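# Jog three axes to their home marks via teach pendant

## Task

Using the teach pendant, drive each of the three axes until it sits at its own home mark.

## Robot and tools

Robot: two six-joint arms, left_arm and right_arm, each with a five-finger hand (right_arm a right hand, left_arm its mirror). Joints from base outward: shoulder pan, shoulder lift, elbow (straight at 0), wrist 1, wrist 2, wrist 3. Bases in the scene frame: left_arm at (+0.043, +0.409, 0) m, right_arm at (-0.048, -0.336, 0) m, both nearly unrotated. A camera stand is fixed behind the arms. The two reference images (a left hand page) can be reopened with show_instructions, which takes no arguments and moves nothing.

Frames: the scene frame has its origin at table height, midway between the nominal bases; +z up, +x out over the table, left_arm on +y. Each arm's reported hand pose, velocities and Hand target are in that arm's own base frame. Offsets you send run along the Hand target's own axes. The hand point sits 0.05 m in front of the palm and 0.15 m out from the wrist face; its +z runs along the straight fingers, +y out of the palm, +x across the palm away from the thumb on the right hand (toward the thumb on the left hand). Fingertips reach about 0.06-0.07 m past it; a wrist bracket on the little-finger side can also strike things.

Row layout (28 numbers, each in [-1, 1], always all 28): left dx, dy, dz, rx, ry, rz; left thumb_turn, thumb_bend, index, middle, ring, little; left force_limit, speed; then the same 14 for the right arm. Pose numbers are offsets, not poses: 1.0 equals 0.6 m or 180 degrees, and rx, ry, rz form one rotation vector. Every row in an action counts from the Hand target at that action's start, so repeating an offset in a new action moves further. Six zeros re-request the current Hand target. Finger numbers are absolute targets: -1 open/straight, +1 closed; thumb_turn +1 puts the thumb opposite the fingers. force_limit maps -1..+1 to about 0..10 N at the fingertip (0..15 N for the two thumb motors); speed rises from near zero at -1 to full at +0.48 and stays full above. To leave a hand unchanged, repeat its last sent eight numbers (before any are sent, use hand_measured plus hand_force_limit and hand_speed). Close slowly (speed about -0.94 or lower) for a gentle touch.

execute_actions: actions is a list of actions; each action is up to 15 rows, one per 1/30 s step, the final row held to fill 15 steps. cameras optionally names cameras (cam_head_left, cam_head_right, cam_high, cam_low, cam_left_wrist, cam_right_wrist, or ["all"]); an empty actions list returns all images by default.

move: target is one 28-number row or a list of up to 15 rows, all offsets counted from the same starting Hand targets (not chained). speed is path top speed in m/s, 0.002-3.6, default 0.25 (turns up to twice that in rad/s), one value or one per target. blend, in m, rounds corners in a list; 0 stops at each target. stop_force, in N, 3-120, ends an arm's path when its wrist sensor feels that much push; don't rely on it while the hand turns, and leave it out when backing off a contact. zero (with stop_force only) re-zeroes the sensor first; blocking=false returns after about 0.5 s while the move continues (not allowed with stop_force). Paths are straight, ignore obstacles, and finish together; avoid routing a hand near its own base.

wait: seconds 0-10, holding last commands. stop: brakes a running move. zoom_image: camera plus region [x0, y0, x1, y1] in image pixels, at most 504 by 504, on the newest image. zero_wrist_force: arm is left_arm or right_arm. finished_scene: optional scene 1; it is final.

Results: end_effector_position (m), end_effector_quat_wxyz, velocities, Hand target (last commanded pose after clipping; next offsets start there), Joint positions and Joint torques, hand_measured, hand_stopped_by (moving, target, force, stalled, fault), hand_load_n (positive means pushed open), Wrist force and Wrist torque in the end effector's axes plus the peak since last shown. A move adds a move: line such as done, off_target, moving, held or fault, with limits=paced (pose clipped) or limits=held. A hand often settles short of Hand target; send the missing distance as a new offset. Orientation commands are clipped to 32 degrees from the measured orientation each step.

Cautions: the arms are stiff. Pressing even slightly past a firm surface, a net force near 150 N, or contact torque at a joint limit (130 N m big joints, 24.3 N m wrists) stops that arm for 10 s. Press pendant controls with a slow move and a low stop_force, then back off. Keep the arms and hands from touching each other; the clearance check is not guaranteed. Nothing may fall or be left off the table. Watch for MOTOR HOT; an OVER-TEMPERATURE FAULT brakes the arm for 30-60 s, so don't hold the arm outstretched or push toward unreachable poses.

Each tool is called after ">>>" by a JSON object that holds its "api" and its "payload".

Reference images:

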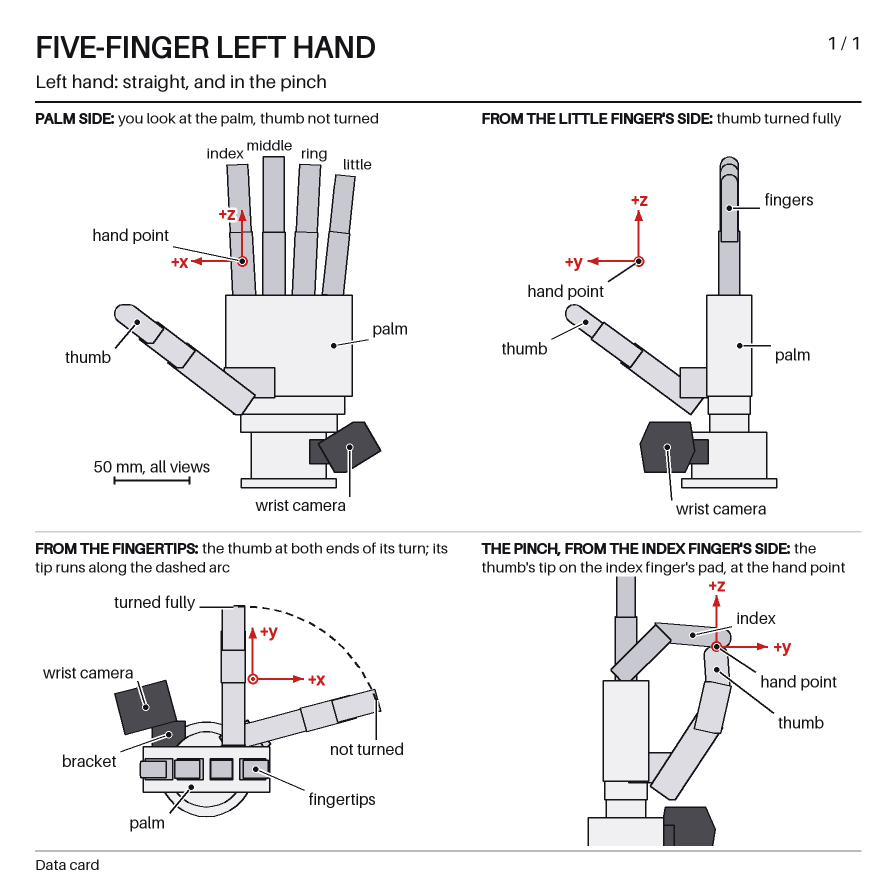

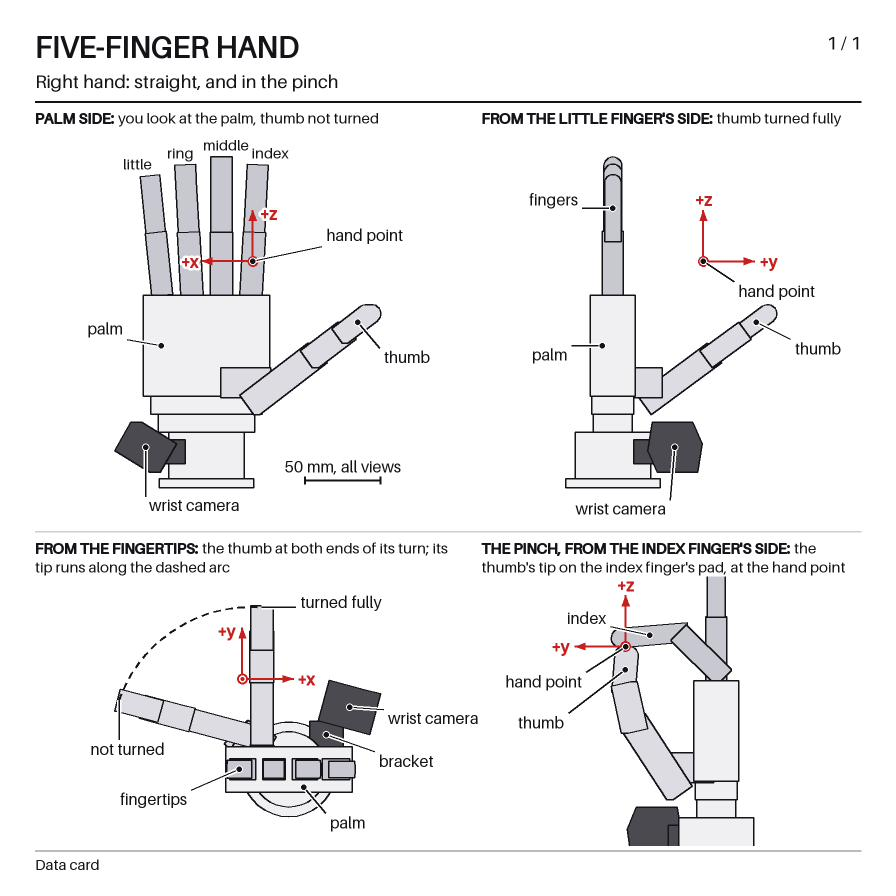

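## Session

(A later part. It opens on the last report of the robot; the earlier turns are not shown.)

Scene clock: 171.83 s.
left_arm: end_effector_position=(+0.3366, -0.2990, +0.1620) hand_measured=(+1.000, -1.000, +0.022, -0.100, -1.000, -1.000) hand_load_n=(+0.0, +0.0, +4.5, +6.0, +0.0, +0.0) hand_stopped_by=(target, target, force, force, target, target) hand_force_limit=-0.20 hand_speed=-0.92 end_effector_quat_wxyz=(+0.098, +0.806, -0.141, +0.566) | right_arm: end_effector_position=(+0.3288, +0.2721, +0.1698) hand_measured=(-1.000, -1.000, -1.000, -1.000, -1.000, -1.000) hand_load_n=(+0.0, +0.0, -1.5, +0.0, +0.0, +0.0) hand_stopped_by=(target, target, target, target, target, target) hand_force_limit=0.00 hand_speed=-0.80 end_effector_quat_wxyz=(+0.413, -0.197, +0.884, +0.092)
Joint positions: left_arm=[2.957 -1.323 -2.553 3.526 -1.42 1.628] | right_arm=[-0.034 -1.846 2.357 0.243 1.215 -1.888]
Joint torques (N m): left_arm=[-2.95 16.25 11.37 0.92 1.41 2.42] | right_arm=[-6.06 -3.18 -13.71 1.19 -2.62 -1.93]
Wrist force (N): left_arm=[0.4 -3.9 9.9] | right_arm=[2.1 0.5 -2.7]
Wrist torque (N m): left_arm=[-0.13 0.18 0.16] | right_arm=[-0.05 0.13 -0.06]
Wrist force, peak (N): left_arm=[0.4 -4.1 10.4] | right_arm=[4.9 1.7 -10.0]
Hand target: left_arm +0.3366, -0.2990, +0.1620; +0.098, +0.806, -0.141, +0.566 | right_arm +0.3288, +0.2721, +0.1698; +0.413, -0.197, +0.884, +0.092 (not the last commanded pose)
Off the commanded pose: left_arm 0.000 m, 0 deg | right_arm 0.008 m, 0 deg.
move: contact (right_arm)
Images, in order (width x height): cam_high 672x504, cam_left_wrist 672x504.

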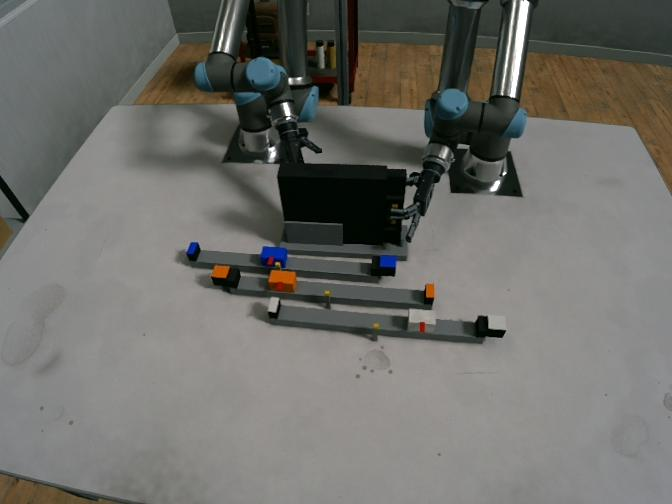

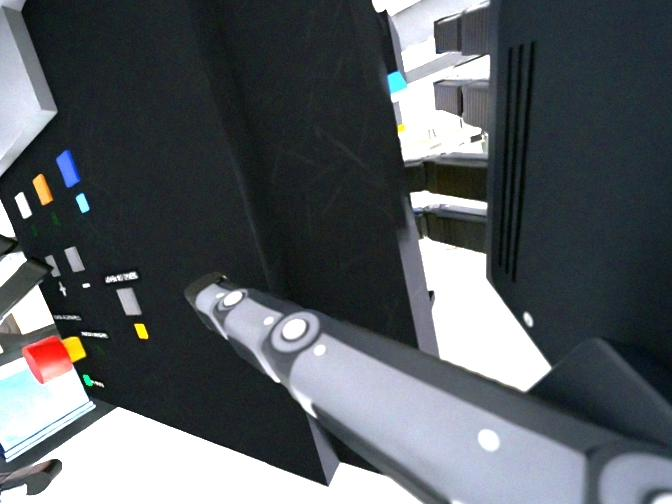

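>>> {"api": "wait", "payload": {"seconds": 0.2, "cameras": ["cam_high"]}}

>>> {"api": "zoom_image", "payload": {"camera": "cam_high", "region": [230, 230, 310, 280]}}

Scene clock: 172.33 s.
left_arm: end_effector_position=(+0.3366, -0.2990, +0.1620) hand_measured=(+1.000, -1.000, +0.022, -0.100, -1.000, -1.000) hand_load_n=(+0.0, +0.0, +4.5, +5.5, +0.0, +0.0) hand_stopped_by=(target, target, force, force, target, target) hand_force_limit=-0.20 hand_speed=-0.92 end_effector_quat_wxyz=(+0.098, +0.806, -0.141, +0.566) | right_arm: end_effector_position=(+0.3288, +0.2721, +0.1698) hand_measured=(-1.000, -1.000, -1.000, -1.000, -1.000, -1.000) hand_load_n=(-0.5, +0.0, -2.0, +0.0, +0.0, +0.0) hand_stopped_by=(target, target, target, target, target, target) hand_force_limit=0.00 hand_speed=-0.80 end_effector_quat_wxyz=(+0.413, -0.197, +0.884, +0.092)
Joint positions: left_arm=[2.957 -1.323 -2.553 3.526 -1.42 1.628] | right_arm=[-0.034 -1.846 2.357 0.243 1.215 -1.888]
Joint torques (N m): left_arm=[-2.8 16.07 11.11 0.92 1.18 2.57] | right_arm=[-5.65 0.85 -11.86 1.24 -2.67 -1.99]
Wrist force (N): left_arm=[0.5 -4.1 10.2] | right_arm=[1.8 0.6 -2.6]
Wrist torque (N m): left_arm=[-0.17 0.17 0.17] | right_arm=[-0.01 0.19 -0.08]
Wrist force, peak (N): left_arm=[0.4 -4.0 10.5] | right_arm=[1.7 0.5 -3.0]
Hand target: left_arm +0.3366, -0.2990, +0.1620; +0.098, +0.806, -0.141, +0.566 | right_arm +0.3288, +0.2721, +0.1698; +0.413, -0.197, +0.884, +0.092 (not the last commanded pose)
Off the commanded pose: left_arm 0.000 m, 0 deg | right_arm 0.008 m, 0 deg.
wait: 0.20 s; at rest from the start
Images, in order (width x height): cam_high 672x504.

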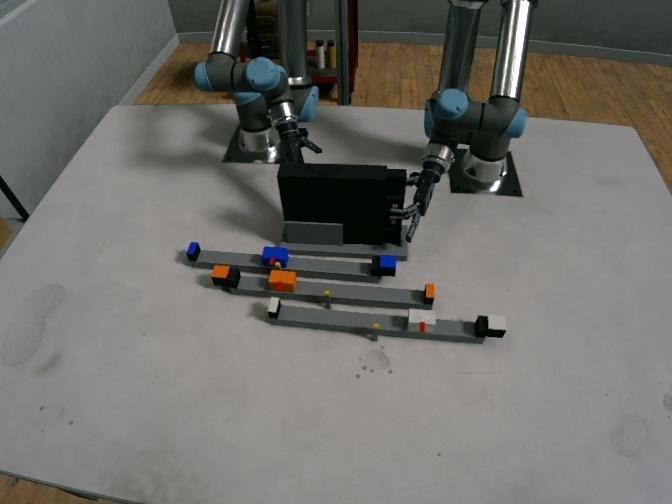

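Scaled by 6.300.

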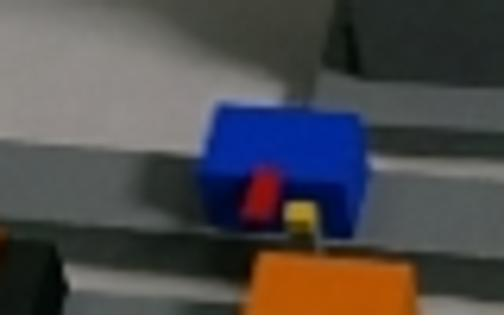

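>>> {"api": "wait", "payload": {"seconds": 0.1, "cameras": ["cam_high"]}}

>>> {"api": "zoom_image", "payload": {"camera": "cam_high", "region": [230, 230, 310, 280]}}

Scene clock: 172.97 s.
left_arm: end_effector_position=(+0.3366, -0.2990, +0.1620) hand_measured=(+1.000, -1.000, +0.022, -0.100, -1.000, -1.000) hand_load_n=(-0.5, +0.0, +4.0, +5.5, +0.0, +0.0) hand_stopped_by=(target, target, force, force, target, target) hand_force_limit=-0.20 hand_speed=-0.92 end_effector_quat_wxyz=(+0.098, +0.806, -0.141, +0.566) | right_arm: end_effector_position=(+0.3288, +0.2721, +0.1698) hand_measured=(-1.000, -1.000, -1.000, -1.000, -1.000, -1.000) hand_load_n=(+0.0, +0.0, -1.5, +0.0, +0.0, +0.0) hand_stopped_by=(target, target, target, target, target, target) hand_force_limit=0.00 hand_speed=-0.80 end_effector_quat_wxyz=(+0.413, -0.197, +0.884, +0.092)
Joint positions: left_arm=[2.957 -1.323 -2.553 3.526 -1.42 1.628] | right_arm=[-0.034 -1.846 2.357 0.243 1.215 -1.888]
Joint torques (N m): left_arm=[-2.33 16.04 12.19 0.93 1.28 2.66] | right_arm=[-5.74 5.14 -11.59 1.15 -2.54 -1.87]
Wrist force (N): left_arm=[0.4 -4.1 10.0] | right_arm=[1.7 0.9 -2.8]
Wrist torque (N m): left_arm=[-0.17 0.18 0.17] | right_arm=[0.03 0.20 -0.07]
Wrist force, peak (N): left_arm=[0.3 -3.9 10.4] | right_arm=[2.0 0.8 -2.9]
Hand target: left_arm +0.3366, -0.2990, +0.1620; +0.098, +0.806, -0.141, +0.566 | right_arm +0.3288, +0.2721, +0.1698; +0.413, -0.197, +0.884, +0.092 (not the last commanded pose)
Off the commanded pose: left_arm 0.000 m, 0 deg | right_arm 0.008 m, 0 deg.
wait: 0.10 s; at rest from the start
Images, in order (width x height): cam_high 672x504.

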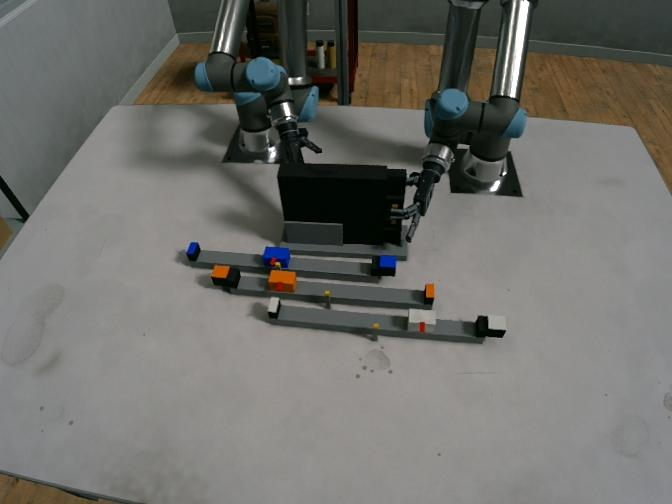

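Scaled by 6.300.

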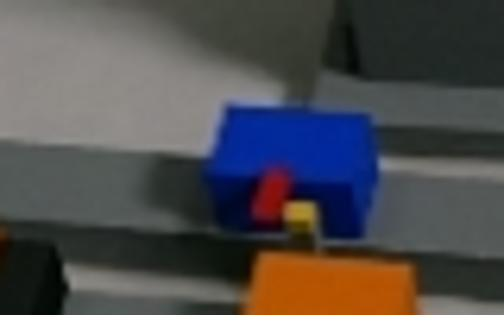

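>>> {"api": "wait", "payload": {"seconds": 0.5, "cameras": ["cam_high"]}}

>>> {"api": "zoom_image", "payload": {"camera": "cam_high", "region": [230, 230, 310, 280]}}

Scene clock: 173.83 s.
left_arm: end_effector_position=(+0.3366, -0.2990, +0.1620) hand_measured=(+1.000, -1.000, +0.022, -0.100, -1.000, -1.000) hand_load_n=(+0.0, +0.0, +4.5, +6.0, +0.0, +0.0) hand_stopped_by=(target, target, force, force, target, target) hand_force_limit=-0.20 hand_speed=-0.92 end_effector_quat_wxyz=(+0.098, +0.806, -0.141, +0.566) | right_arm: end_effector_position=(+0.3288, +0.2721, +0.1698) hand_measured=(-1.000, -1.000, -1.000, -1.000, -1.000, -1.000) hand_load_n=(+0.0, +0.0, -2.0, +0.0, +0.0, +0.0) hand_stopped_by=(target, target, target, target, target, target) hand_force_limit=0.00 hand_speed=-0.80 end_effector_quat_wxyz=(+0.413, -0.197, +0.884, +0.092)
Joint positions: left_arm=[2.957 -1.323 -2.553 3.526 -1.42 1.628] | right_arm=[-0.034 -1.846 2.357 0.243 1.215 -1.888]
Joint torques (N m): left_arm=[-2.2 16.6 12.05 0.89 1.33 2.53] | right_arm=[-6.59 3.89 -10.76 1.27 -2.59 -1.83]
Wrist force (N): left_arm=[0.4 -3.9 10.3] | right_arm=[1.9 0.8 -2.6]
Wrist torque (N m): left_arm=[-0.16 0.18 0.17] | right_arm=[0.01 0.18 -0.06]
Wrist force, peak (N): left_arm=[0.4 -4.1 10.3] | right_arm=[1.8 0.8 -3.0]
Hand target: left_arm +0.3366, -0.2990, +0.1620; +0.098, +0.806, -0.141, +0.566 | right_arm +0.3288, +0.2721, +0.1698; +0.413, -0.197, +0.884, +0.092 (not the last commanded pose)
Off the commanded pose: left_arm 0.000 m, 0 deg | right_arm 0.008 m, 0 deg.
wait: 0.50 s; at rest from the start
Images, in order (width x height): cam_high 672x504.

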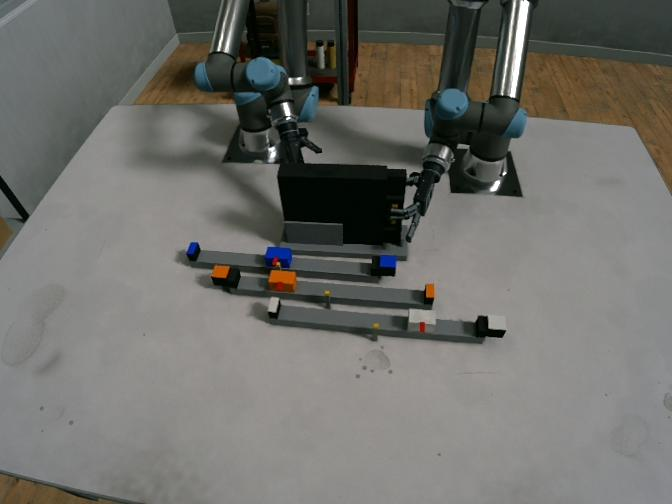

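Scaled by 6.300.

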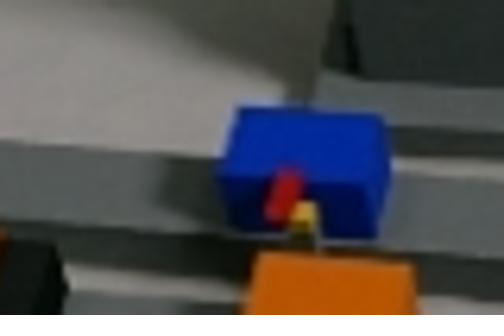

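>>> {"api": "wait", "payload": {"seconds": 0.35, "cameras": []}}

>>> {"api": "move", "payload": {"target": [0,0,0,0,0,0,1,-1,0.06,-0.07,-1,-1,-0.2,-0.92,0.0117,0.0085,-0.0139,0,0,0,-1,-1,-1,-1,-1,-1,0,-0.8], "speed": 0.1, "cameras": ["cam_high","cam_left_wrist"]}}

>>> {"api": "zoom_image", "payload": {"camera": "cam_high", "region": [230, 230, 310, 280]}}

Scene clock: 174.83 s.
left_arm: end_effector_position=(+0.3366, -0.2990, +0.1620) hand_measured=(+1.000, -1.000, +0.022, -0.100, -1.000, -1.000) hand_load_n=(-0.5, +0.0, +4.5, +6.0, +0.0, +0.5) hand_stopped_by=(target, target, force, force, target, target) hand_force_limit=-0.20 hand_speed=-0.92 end_effector_quat_wxyz=(+0.098, +0.806, -0.141, +0.566) | right_arm: end_effector_position=(+0.3288, +0.2721, +0.1698) hand_measured=(-1.000, -1.000, -1.000, -1.000, -1.000, -1.000) hand_load_n=(+0.0, +0.0, -1.5, +0.0, +0.0, +0.0) hand_stopped_by=(target, target, target, target, target, target) hand_force_limit=0.00 hand_speed=-0.80 end_effector_quat_wxyz=(+0.413, -0.197, +0.884, +0.092)
Joint positions: left_arm=[2.957 -1.323 -2.553 3.526 -1.42 1.628] | right_arm=[-0.034 -1.846 2.357 0.243 1.215 -1.888]
Joint torques (N m): left_arm=[-2.27 16.88 12.55 0.8 1.4 2.53] | right_arm=[-5.06 4.08 -10.61 1.15 -2.52 -1.71]
Wrist force (N): left_arm=[0.6 -4.1 10.2] | right_arm=[1.5 0.7 -2.7]
Wrist torque (N m): left_arm=[-0.17 0.15 0.18] | right_arm=[0.00 0.23 -0.09]
Wrist force, peak (N): left_arm=[0.5 -4.0 10.4] | right_arm=[2.0 1.0 -2.9]
Hand target: left_arm +0.3366, -0.2990, +0.1620; +0.098, +0.806, -0.141, +0.566 | right_arm +0.3288, +0.2721, +0.1698; +0.413, -0.197, +0.884, +0.092 (not the last commanded pose)
Off the commanded pose: left_arm 0.000 m, 0 deg | right_arm 0.008 m, 0 deg.
wait: 0.37 s; at rest from the start
No camera images: "cameras" was empty.

Scene clock: 175.53 s.
left_arm: end_effector_position=(+0.3366, -0.2990, +0.1620) hand_measured=(+1.000, -1.000, +0.022, -0.100, -1.000, -1.000) hand_load_n=(+0.0, +0.0, +4.0, +5.5, +0.0, +0.0) hand_stopped_by=(target, target, force, force, target, target) hand_force_limit=-0.20 hand_speed=-0.92 end_effector_quat_wxyz=(+0.098, +0.806, -0.141, +0.566) | right_arm: end_effector_position=(+0.3166, +0.2721, +0.1698) hand_measured=(-1.000, -1.000, -1.000, -1.000, -1.000, -1.000) hand_load_n=(+0.0, +0.0, +0.0, +0.0, +0.0, +0.0) hand_stopped_by=(target, target, target, target, target, target) hand_force_limit=0.00 hand_speed=-0.80 end_effector_quat_wxyz=(+0.413, -0.197, +0.884, +0.092) end_effector_velocity=(+0.002, +0.000, +0.000) end_effector_angular_velocity=(+0.002, -0.001, +0.000)
Joint positions: left_arm=[2.957 -1.323 -2.553 3.526 -1.42 1.628] | right_arm=[-0.037 -1.882 2.381 0.257 1.213 -1.89]
Joint velocities: left_arm=[within noise] | right_arm=[-0.001 0.005 -0.003 -0.002 -0.001 0.001]
Joint torques (N m): left_arm=[-2.07 16.62 12.48 0.87 1.32 2.42] | right_arm=[-2.64 6.33 -24 -0.46 -2.62 -1.83]
Wrist force (N): left_arm=[0.8 -3.6 9.8] | right_arm=[-0.4 -0.6 -0.9]
Wrist torque (N m): left_arm=[-0.13 0.21 0.15] | right_arm=[-0.08 0.11 -0.07]
Wrist force, peak (N): left_arm=[0.3 -3.8 10.5] | right_arm=[1.4 0.4 -2.9]
Hand target: left_arm +0.3366, -0.2990, +0.1620; +0.098, +0.806, -0.141, +0.566 | right_arm +0.3168, +0.2721, +0.1698; +0.413, -0.197, +0.884, +0.092
Off the commanded pose: left_arm 0.000 m, 0 deg | right_arm 0.000 m, 0 deg.
move: done
Images, in order (width x height): cam_high 672x504, cam_left_wrist 672x504.

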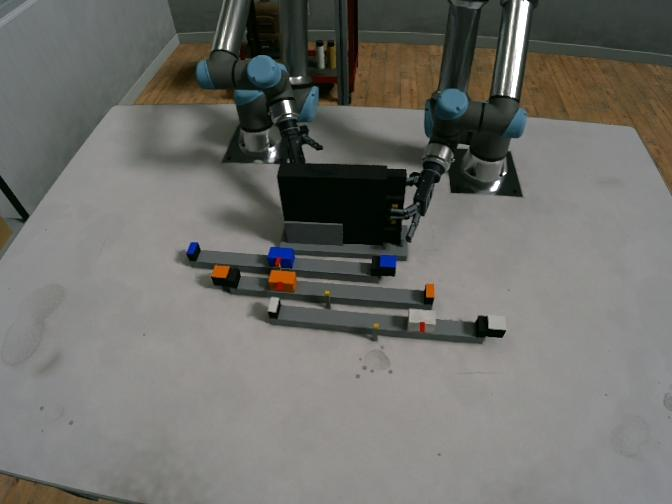

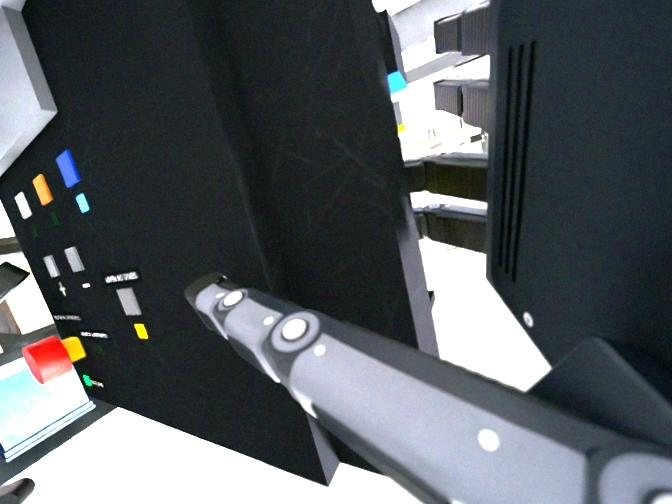

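Scaled by 6.300.

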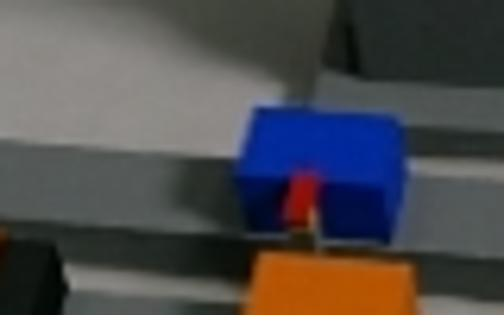

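>>> {"api": "wait", "payload": {"seconds": 0.1, "cameras": ["cam_low","cam_high"]}}

>>> {"api": "zoom_image", "payload": {"camera": "cam_low", "region": [180, 210, 260, 280]}}

>>> {"api": "zoom_image", "payload": {"camera": "cam_high", "region": [255, 240, 305, 290]}}

Scene clock: 176.97 s.
left_arm: end_effector_position=(+0.3366, -0.2990, +0.1620) hand_measured=(+1.000, -1.000, +0.022, -0.100, -1.000, -1.000) hand_load_n=(-0.5, +0.0, +4.0, +5.5, +0.0, +0.0) hand_stopped_by=(target, target, force, force, target, target) hand_force_limit=-0.20 hand_speed=-0.92 end_effector_quat_wxyz=(+0.098, +0.806, -0.141, +0.566) | right_arm: end_effector_position=(+0.3168, +0.2721, +0.1698) hand_measured=(-1.000, -1.000, -1.000, -1.000, -1.000, -1.000) hand_load_n=(+0.0, -0.5, +0.0, +0.0, +0.0, +0.0) hand_stopped_by=(target, target, target, target, target, target) hand_force_limit=0.00 hand_speed=-0.80 end_effector_quat_wxyz=(+0.413, -0.197, +0.884, +0.092)
Joint positions: left_arm=[2.957 -1.323 -2.553 3.526 -1.42 1.628] | right_arm=[-0.037 -1.882 2.381 0.256 1.213 -1.89]
Joint torques (N m): left_arm=[-2.03 16.48 12.26 0.74 1.25 2.46] | right_arm=[5.57 4.42 -24.68 -0.44 0.98 1.81]
Wrist force (N): left_arm=[0.9 -3.8 10.1] | right_arm=[-0.3 -0.4 -0.7]
Wrist torque (N m): left_arm=[-0.15 0.18 0.17] | right_arm=[-0.05 0.09 -0.06]
Wrist force, peak (N): left_arm=[0.9 -3.8 10.1] | right_arm=[-0.5 -0.9 -1.2]
Hand target: left_arm +0.3366, -0.2990, +0.1620; +0.098, +0.806, -0.141, +0.566 | right_arm +0.3168, +0.2721, +0.1698; +0.413, -0.197, +0.884, +0.092
Off the commanded pose: left_arm 0.000 m, 0 deg | right_arm 0.000 m, 0 deg.
wait: 0.10 s; at rest from the start
Images, in order (width x height): cam_high 672x504, cam_low 672x504.

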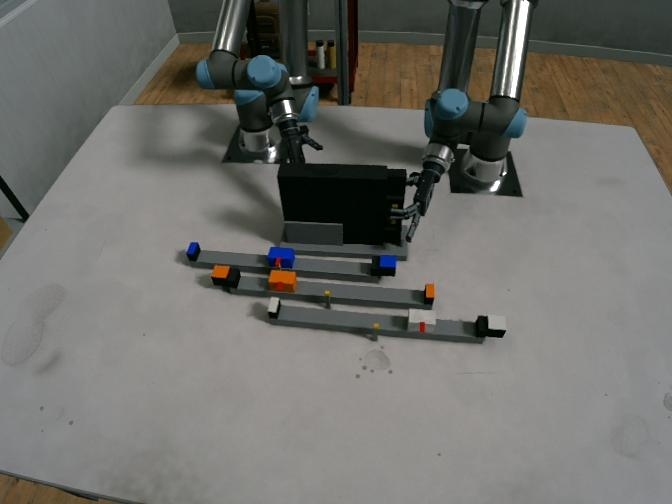

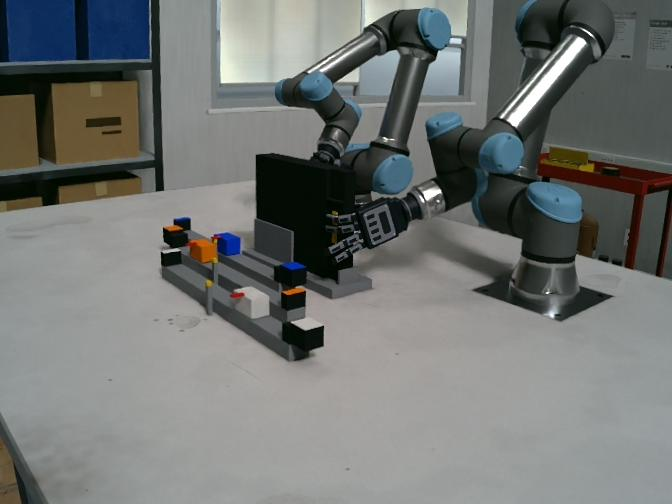

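Scaled by 6.300.

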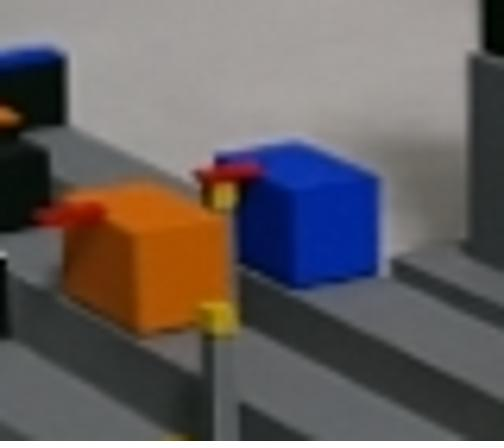

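Scaled by 10.080.

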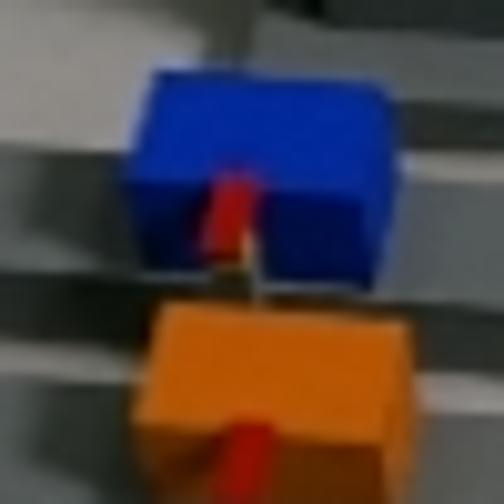

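>>> {"api": "move", "payload": {"target": [0,0,0,0,0,0,1,-1,0.06,-0.07,-1,-1,-0.2,-0.92,0.0504,0.0764,0.06,0,0,0,-1,-1,-1,0.9,0.9,0.9,0,-0.3], "speed": 0.12, "cameras": ["cam_left_wrist","cam_head_left","cam_right_wrist"]}}

>>> {"api": "zoom_image", "payload": {"camera": "cam_left_wrist", "region": [0, 110, 180, 320]}}

>>> {"api": "zoom_image", "payload": {"camera": "cam_head_left", "region": [310, 270, 410, 370]}}

Scene clock: 183.70 s.
left_arm: end_effector_position=(+0.3366, -0.2990, +0.1620) hand_measured=(+1.000, -1.000, +0.022, -0.100, -1.000, -1.000) hand_load_n=(-0.5, +0.0, +4.5, +5.5, +0.0, +0.0) hand_stopped_by=(target, target, force, force, target, target) hand_force_limit=-0.20 hand_speed=-0.92 end_effector_quat_wxyz=(+0.098, +0.806, -0.141, +0.566) | right_arm: end_effector_position=(+0.3048, +0.3171, +0.1236) hand_measured=(-1.000, -1.000, -1.000, +0.900, +0.900, +0.900) hand_load_n=(+0.0, +0.0, +0.0, +0.0, +0.0, +0.0) hand_stopped_by=(target, target, target, target, target, target) hand_force_limit=0.00 hand_speed=-0.30 end_effector_quat_wxyz=(+0.413, -0.197, +0.884, +0.092)
Joint positions: left_arm=[2.957 -1.323 -2.553 3.526 -1.42 1.628] | right_arm=[0.249 -1.721 2.4 0.027 1.426 -1.693]
Joint torques (N m): left_arm=[-1.28 15.95 13 0.11 1.23 2.39] | right_arm=[7.2 0.77 -13.3 -0.85 1.64 1.96]
Wrist force (N): left_arm=[0.9 -3.6 9.8] | right_arm=[0.0 -0.5 -0.8]
Wrist torque (N m): left_arm=[-0.12 0.19 0.16] | right_arm=[-0.05 0.03 -0.04]
Wrist force, peak (N): left_arm=[1.1 -3.8 10.0] | right_arm=[-0.8 -1.5 -1.5]
Hand target: left_arm +0.3366, -0.2990, +0.1620; +0.098, +0.806, -0.141, +0.566 | right_arm +0.3047, +0.3171, +0.1235; +0.413, -0.197, +0.884, +0.092
Off the commanded pose: left_arm 0.000 m, 0 deg | right_arm 0.000 m, 0 deg.
move: done
Images, in order (width x height): cam_head_left 672x504, cam_left_wrist 672x504, cam_right_wrist 672x504.

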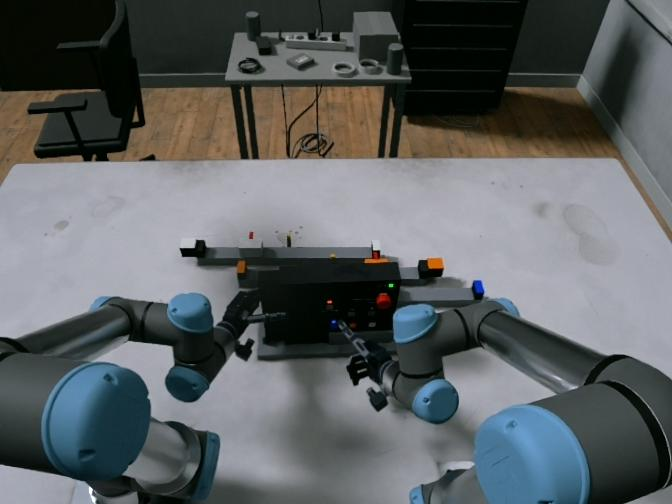

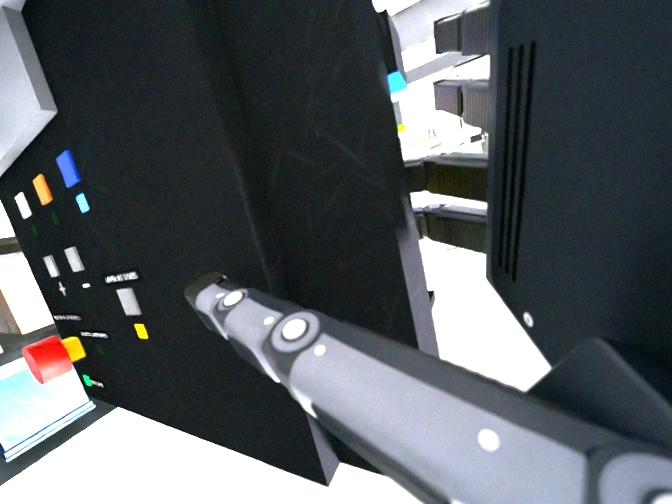

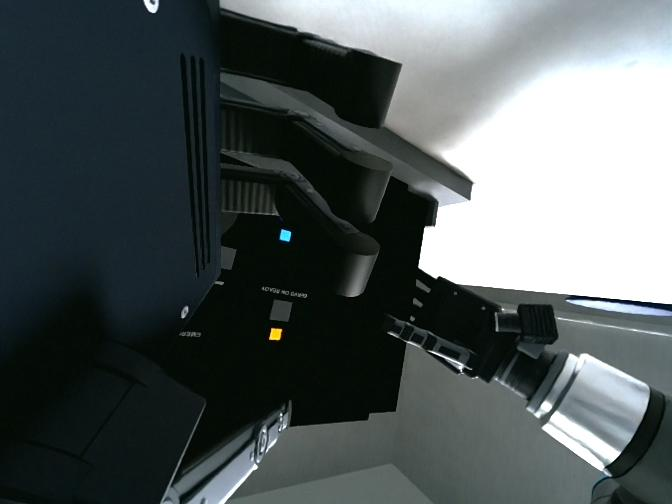

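Scaled by 2.400.

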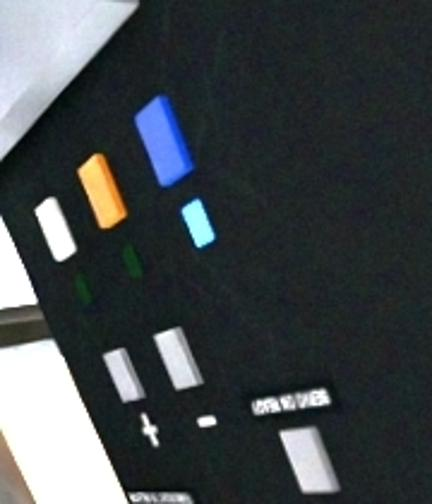

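Scaled by 5.040.

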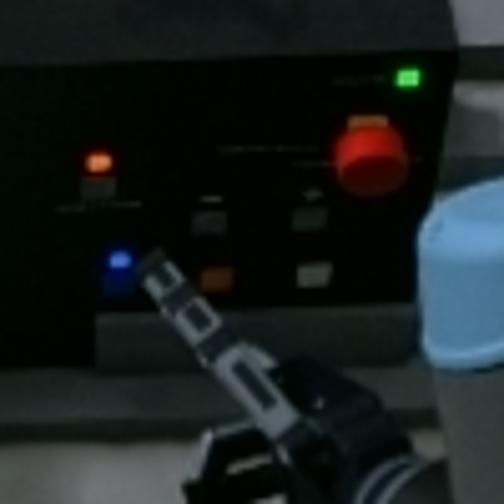

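>>> {"api": "move", "payload": {"target": [0,0,0,0,0,0,1,-1,0.06,-0.07,-1,-1,-0.2,-0.92,-0.0155,-0.0113,0.0185,0,0,0,-1,-1,-1,0.9,0.9,0.9,0,-0.3], "speed": 0.08, "cameras": ["cam_left_wrist","cam_head_left"]}}

>>> {"api": "zoom_image", "payload": {"camera": "cam_left_wrist", "region": [0, 110, 180, 320]}}

>>> {"api": "zoom_image", "payload": {"camera": "cam_head_left", "region": [310, 290, 390, 370]}}

Scene clock: 185.07 s.
left_arm: end_effector_position=(+0.3366, -0.2990, +0.1620) hand_measured=(+1.000, -1.000, +0.022, -0.100, -1.000, -1.000) hand_load_n=(+0.0, +0.0, +4.0, +5.5, +0.0, +0.0) hand_stopped_by=(target, target, force, force, target, target) hand_force_limit=-0.20 hand_speed=-0.92 end_effector_quat_wxyz=(+0.098, +0.806, -0.141, +0.566) | right_arm: end_effector_position=(+0.3208, +0.3171, +0.1235) hand_measured=(-1.000, -1.000, -1.000, +0.900, +0.900, +0.900) hand_load_n=(+0.0, -0.5, +0.0, +0.0, +0.0, +0.0) hand_stopped_by=(target, target, target, target, target, target) hand_force_limit=0.00 hand_speed=-0.30 end_effector_quat_wxyz=(+0.413, -0.197, +0.884, +0.092)
Joint positions: left_arm=[2.957 -1.323 -2.553 3.526 -1.42 1.628] | right_arm=[0.228 -1.686 2.372 0.022 1.41 -1.707]
Joint torques (N m): left_arm=[-2.42 16.58 14.07 0.12 1.29 2.26] | right_arm=[8.37 -21.14 -6.73 0.6 1.33 1.63]
Wrist force (N): left_arm=[1.0 -3.7 9.9] | right_arm=[-0.1 -0.3 -0.9]
Wrist torque (N m): left_arm=[-0.16 0.19 0.17] | right_arm=[-0.01 0.04 -0.04]
Wrist force, peak (N): left_arm=[0.9 -3.9 10.0] | right_arm=[-0.5 -0.7 -1.4]
Hand target: left_arm +0.3366, -0.2990, +0.1620; +0.098, +0.806, -0.141, +0.566 | right_arm +0.3207, +0.3171, +0.1235; +0.413, -0.197, +0.884, +0.092
Off the commanded pose: left_arm 0.000 m, 0 deg | right_arm 0.000 m, 0 deg.
move: done
Images, in order (width x height): cam_head_left 672x504, cam_left_wrist 672x504.

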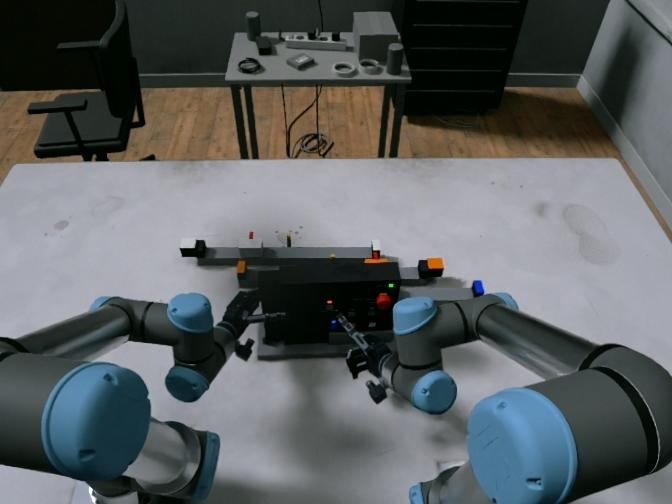

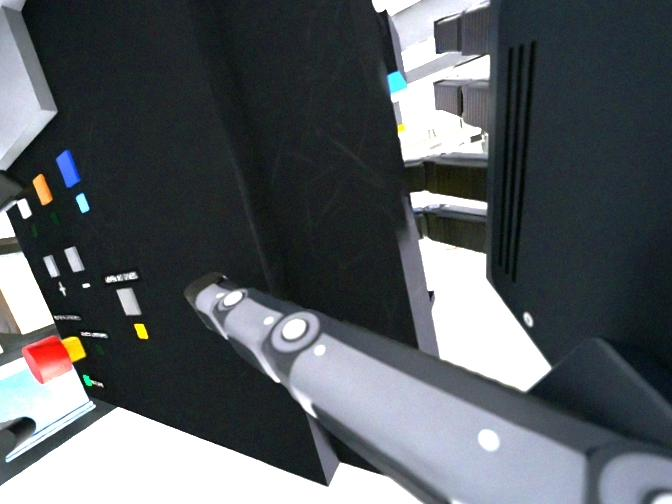

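Scaled by 2.400.

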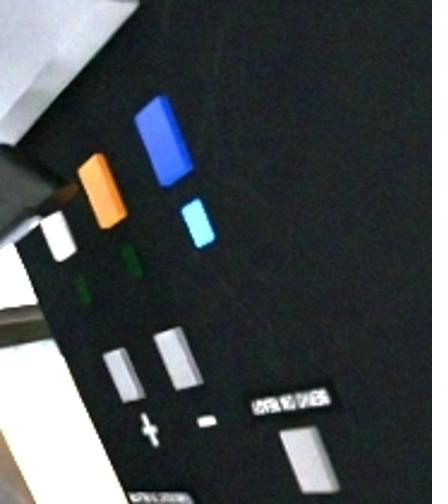

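Scaled by 6.300.

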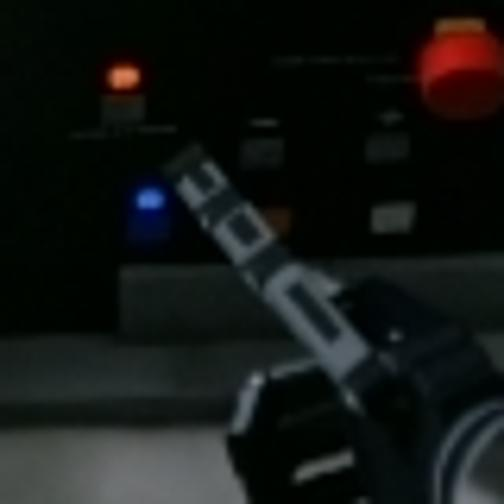

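>>> {"api": "move", "payload": {"target": [[0,0,0,0,0,0,1,-1,0.06,-0.07,-1,-1,-0.2,-0.92,-0.0012,-0.0045,-0.0038,0,0,0,-1,-1,-1,0.9,0.9,0.9,0,-0.3],[0,0,0,0,0,0,1,-1,0.06,-0.07,-1,-1,-0.2,-0.92,-0.0187,-0.0172,0.017,0,0,0,-1,-1,-1,0.9,0.9,0.9,0,-0.3]], "speed": 0.02, "stop_force": 4, "cameras": ["cam_left_wrist","cam_head_left"]}}

>>> {"api": "zoom_image", "payload": {"camera": "cam_left_wrist", "region": [0, 110, 180, 320]}}

Scene clock: 187.77 s.
left_arm: end_effector_position=(+0.3366, -0.2990, +0.1620) hand_measured=(+1.000, -1.000, +0.022, -0.100, -1.000, -1.000) hand_load_n=(+0.0, +0.0, +4.5, +5.5, +0.0, +0.0) hand_stopped_by=(target, target, force, force, target, target) hand_force_limit=-0.20 hand_speed=-0.92 end_effector_quat_wxyz=(+0.098, +0.806, -0.141, +0.566) | right_arm: end_effector_position=(+0.3279, +0.3141, +0.1255) hand_measured=(-1.000, -1.000, -1.000, +0.900, +0.900, +0.900) hand_load_n=(+0.0, +0.0, -2.0, +0.0, +0.0, +0.0) hand_stopped_by=(target, target, target, target, target, target) hand_force_limit=0.00 hand_speed=-0.30 end_effector_quat_wxyz=(+0.413, -0.197, +0.884, +0.092)
Joint positions: left_arm=[2.957 -1.323 -2.553 3.526 -1.42 1.628] | right_arm=[0.205 -1.681 2.362 0.03 1.393 -1.722]
Joint torques (N m): left_arm=[-2.51 15.64 14.89 -0.22 1.27 2.38] | right_arm=[6.05 -19.45 -11.22 0.72 1.87 2.13]
Wrist force (N): left_arm=[0.5 -4.1 10.2] | right_arm=[3.0 1.0 -3.3]
Wrist torque (N m): left_arm=[-0.14 0.13 0.18] | right_arm=[0.04 0.21 0.03]
Wrist force, peak (N): left_arm=[0.1 -4.3 10.3] | right_arm=[6.5 2.9 -12.2]
Hand target: left_arm +0.3366, -0.2990, +0.1620; +0.098, +0.806, -0.141, +0.566 | right_arm +0.3278, +0.3141, +0.1255; +0.413, -0.197, +0.884, +0.092 (not the last commanded pose)
Off the commanded pose: left_arm 0.000 m, 0 deg | right_arm 0.011 m, 0 deg.
move: contact (right_arm); path passed 1 of 2 targets
Images, in order (width x height): cam_head_left 672x504, cam_left_wrist 672x504.

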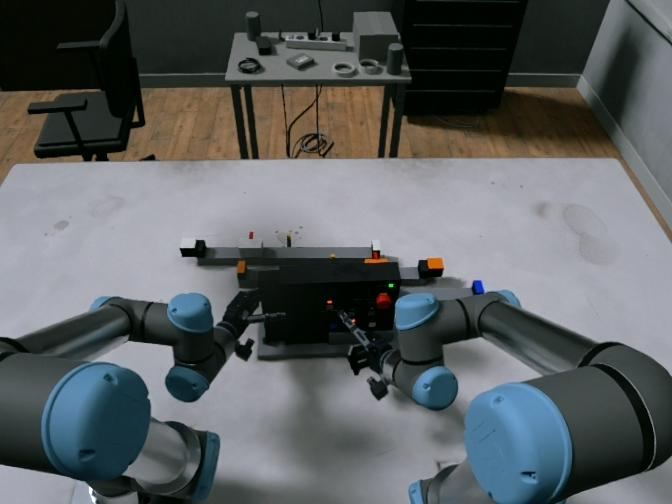

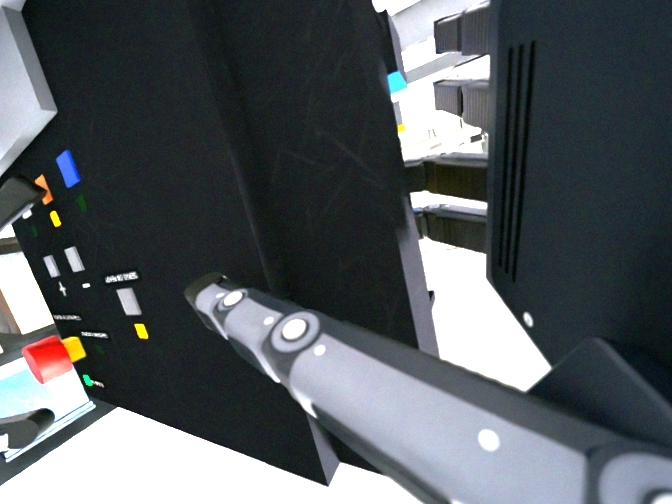

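Scaled by 2.400.

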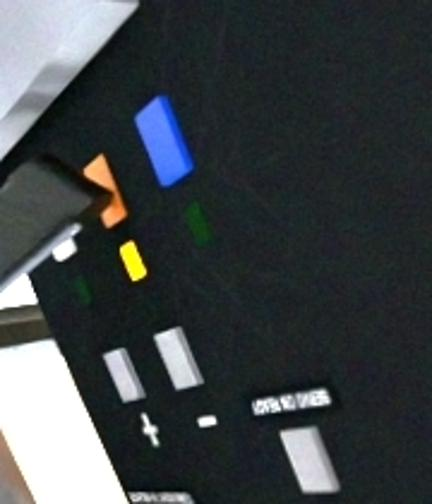

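>>> {"api": "move", "payload": {"target": [[0,0,0,0,0,0,1,-1,0.06,-0.07,-1,-1,-0.2,-0.92,0.0175,0.0127,-0.0208,0,0,0,-1,-1,-1,0.9,0.9,0.9,0,-0.3],[0,0,0,0,0,0,1,-1,0.06,-0.07,-1,-1,-0.2,-0.92,-0.0268,-0.0557,-0.0829,0,0,0,-1,-1,-1,0.9,0.9,0.9,0,-0.3]], "speed": 0.12, "blend": [0.008, 0]}}

>>> {"api": "move", "payload": {"target": [0,0,0,0,0,0,1,-1,0.06,-0.07,-1,-1,-0.2,-0.92,-0.0175,-0.0127,0.0208,0,0,0,-1,-1,-1,0.9,0.9,0.9,0,-0.3], "speed": 0.012, "stop_force": 3, "cameras": ["cam_high","cam_left_wrist"]}}

>>> {"api": "zoom_image", "payload": {"camera": "cam_high", "region": [250, 250, 350, 320]}}

Scene clock: 189.83 s.
left_arm: end_effector_position=(+0.3366, -0.2990, +0.1620) hand_measured=(+1.000, -1.000, +0.022, -0.100, -1.000, -1.000) hand_load_n=(+0.0, +0.0, +4.0, +5.5, +0.0, +0.0) hand_stopped_by=(target, target, force, force, target, target) hand_force_limit=-0.20 hand_speed=-0.92 end_effector_quat_wxyz=(+0.098, +0.806, -0.141, +0.566) | right_arm: end_effector_position=(+0.3169, +0.2721, +0.1698) hand_measured=(-1.000, -1.000, -1.000, +0.900, +0.900, +0.900) hand_load_n=(+0.0, -0.5, +0.0, +0.0, +0.5, +0.0) hand_stopped_by=(target, target, target, target, target, target) hand_force_limit=0.00 hand_speed=-0.30 end_effector_quat_wxyz=(+0.413, -0.197, +0.884, +0.092)
Joint positions: left_arm=[2.957 -1.323 -2.553 3.526 -1.42 1.628] | right_arm=[-0.037 -1.882 2.381 0.256 1.213 -1.89]
Joint torques (N m): left_arm=[-2.63 16.58 14.94 -0.46 1.21 2.43] | right_arm=[-6.54 -4.44 -8.66 2.19 -0.23 -0.15]
Wrist force (N): left_arm=[0.8 -3.8 9.6] | right_arm=[-0.4 -0.3 -1.1]
Wrist torque (N m): left_arm=[-0.14 0.20 0.16] | right_arm=[-0.01 0.09 -0.21]
Wrist force, peak (N): left_arm=[0.3 -4.1 10.3] | right_arm=[2.9 1.5 -3.7]
Hand target: left_arm +0.3366, -0.2990, +0.1620; +0.098, +0.806, -0.141, +0.566 | right_arm +0.3168, +0.2720, +0.1698; +0.413, -0.197, +0.884, +0.092
Off the commanded pose: left_arm 0.000 m, 0 deg | right_arm 0.000 m, 0 deg.
move: done

Scene clock: 191.67 s.
left_arm: end_effector_position=(+0.3366, -0.2990, +0.1620) hand_measured=(+1.000, -1.000, +0.022, -0.100, -1.000, -1.000) hand_load_n=(+0.0, +0.0, +4.5, +6.0, +0.0, +0.0) hand_stopped_by=(target, target, force, force, target, target) hand_force_limit=-0.20 hand_speed=-0.92 end_effector_quat_wxyz=(+0.098, +0.806, -0.141, +0.566) | right_arm: end_effector_position=(+0.3288, +0.2721, +0.1698) hand_measured=(-1.000, -1.000, -1.000, +0.900, +0.900, +0.900) hand_load_n=(+0.0, +0.0, -0.5, +0.0, +0.0, +0.0) hand_stopped_by=(target, target, target, target, target, target) hand_force_limit=0.00 hand_speed=-0.30 end_effector_quat_wxyz=(+0.413, -0.197, +0.884, +0.092)
Joint positions: left_arm=[2.957 -1.323 -2.553 3.526 -1.42 1.628] | right_arm=[-0.034 -1.846 2.358 0.243 1.215 -1.888]
Joint torques (N m): left_arm=[-2.12 16.58 15.59 -0.72 1.21 2.31] | right_arm=[-4.9 -15.83 -10.16 1.49 -2.45 -1.41]
Wrist force (N): left_arm=[0.3 -4.2 10.1] | right_arm=[1.8 0.3 -3.2]
Wrist torque (N m): left_arm=[-0.16 0.17 0.17] | right_arm=[0.06 0.11 -0.10]
Wrist force, peak (N): left_arm=[0.2 -4.2 10.4] | right_arm=[3.4 1.1 -7.3]
Hand target: left_arm +0.3366, -0.2990, +0.1620; +0.098, +0.806, -0.141, +0.566 | right_arm +0.3288, +0.2721, +0.1698; +0.413, -0.197, +0.884, +0.092 (not the last commanded pose)
Off the commanded pose: left_arm 0.000 m, 0 deg | right_arm 0.006 m, 0 deg.
move: contact (right_arm)
Images, in order (width x height): cam_high 672x504, cam_left_wrist 672x504.

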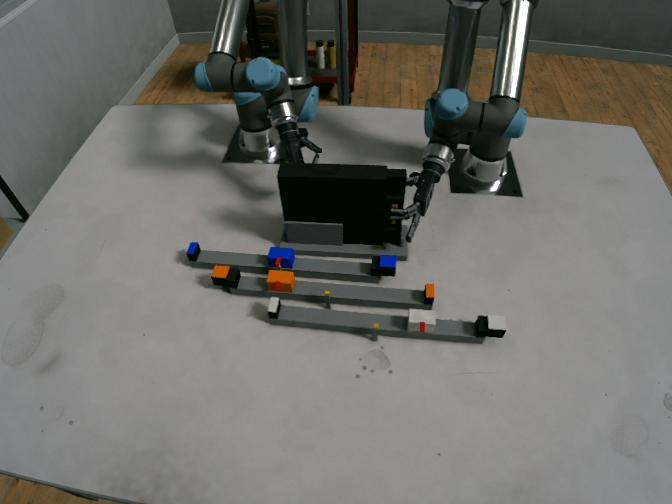

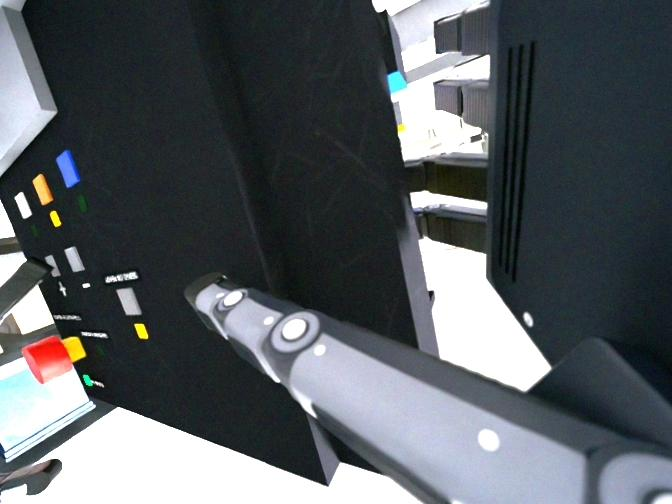

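Scaled by 5.040.

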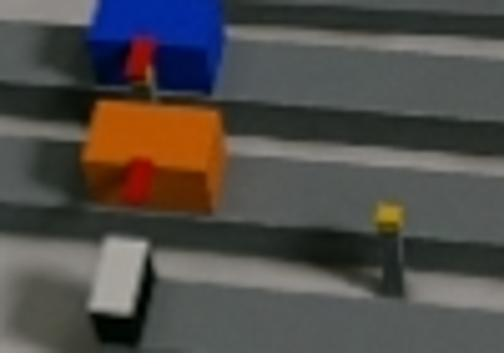

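>>> {"api": "move", "payload": {"target": [0,0,0,0,0,0,1,-1,0.06,-0.07,-1,-1,-0.2,-0.92,0.0117,0.0085,-0.0139,0,0,0,-1,-1,-1,0.9,0.9,0.9,0,-0.3], "speed": 0.1, "cameras": ["cam_high"]}}

>>> {"api": "zoom_image", "payload": {"camera": "cam_high", "region": [250, 250, 350, 320]}}

Scene clock: 192.80 s.
left_arm: end_effector_position=(+0.3366, -0.2990, +0.1620) hand_measured=(+1.000, -1.000, +0.022, -0.100, -1.000, -1.000) hand_load_n=(+0.0, +0.0, +4.5, +5.5, +0.0, +0.0) hand_stopped_by=(target, target, force, force, target, target) hand_force_limit=-0.20 hand_speed=-0.92 end_effector_quat_wxyz=(+0.098, +0.806, -0.141, +0.566) | right_arm: end_effector_position=(+0.3166, +0.2721, +0.1697) hand_measured=(-1.000, -1.000, -1.000, +0.900, +0.900, +0.900) hand_load_n=(+0.0, +0.0, +0.0, +0.0, +0.0, +0.0) hand_stopped_by=(target, target, target, target, target, target) hand_force_limit=0.00 hand_speed=-0.30 end_effector_quat_wxyz=(+0.413, -0.197, +0.884, +0.092) end_effector_velocity=(+0.001, +0.000, +0.000) end_effector_angular_velocity=(-0.001, +0.001, +0.000)
Joint positions: left_arm=[2.957 -1.323 -2.553 3.526 -1.42 1.628] | right_arm=[-0.037 -1.883 2.381 0.257 1.212 -1.89]
Joint velocities: left_arm=[within noise] | right_arm=[0 0.006 -0.003 -0.001 0.001 0]
Joint torques (N m): left_arm=[-2.04 16.32 14.84 -0.81 0.94 2.15] | right_arm=[-2.2 4.9 -25.7 -0.56 -2.34 -1.52]
Wrist force (N): left_arm=[0.9 -3.9 9.7] | right_arm=[0.0 -0.7 -1.1]
Wrist torque (N m): left_arm=[-0.13 0.17 0.17] | right_arm=[-0.09 0.04 -0.06]
Wrist force, peak (N): left_arm=[0.4 -3.9 10.3] | right_arm=[1.6 0.5 -3.6]
Hand target: left_arm +0.3366, -0.2990, +0.1620; +0.098, +0.806, -0.141, +0.566 | right_arm +0.3168, +0.2721, +0.1698; +0.413, -0.197, +0.884, +0.092
Off the commanded pose: left_arm 0.000 m, 0 deg | right_arm 0.000 m, 0 deg.
move: done
Images, in order (width x height): cam_high 672x504.

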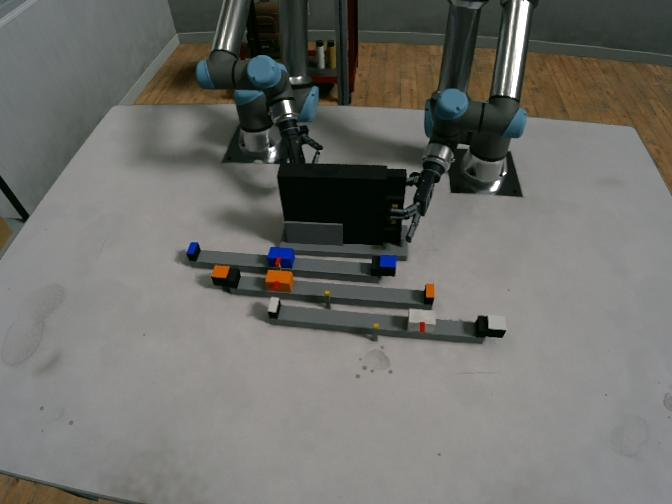

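Scaled by 5.040.

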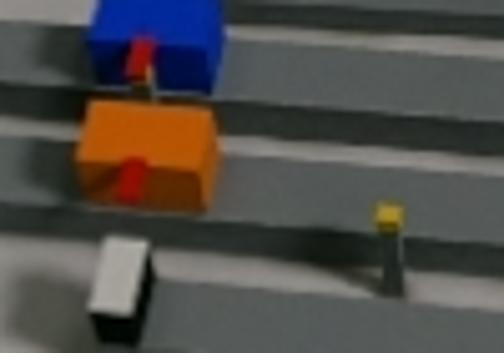

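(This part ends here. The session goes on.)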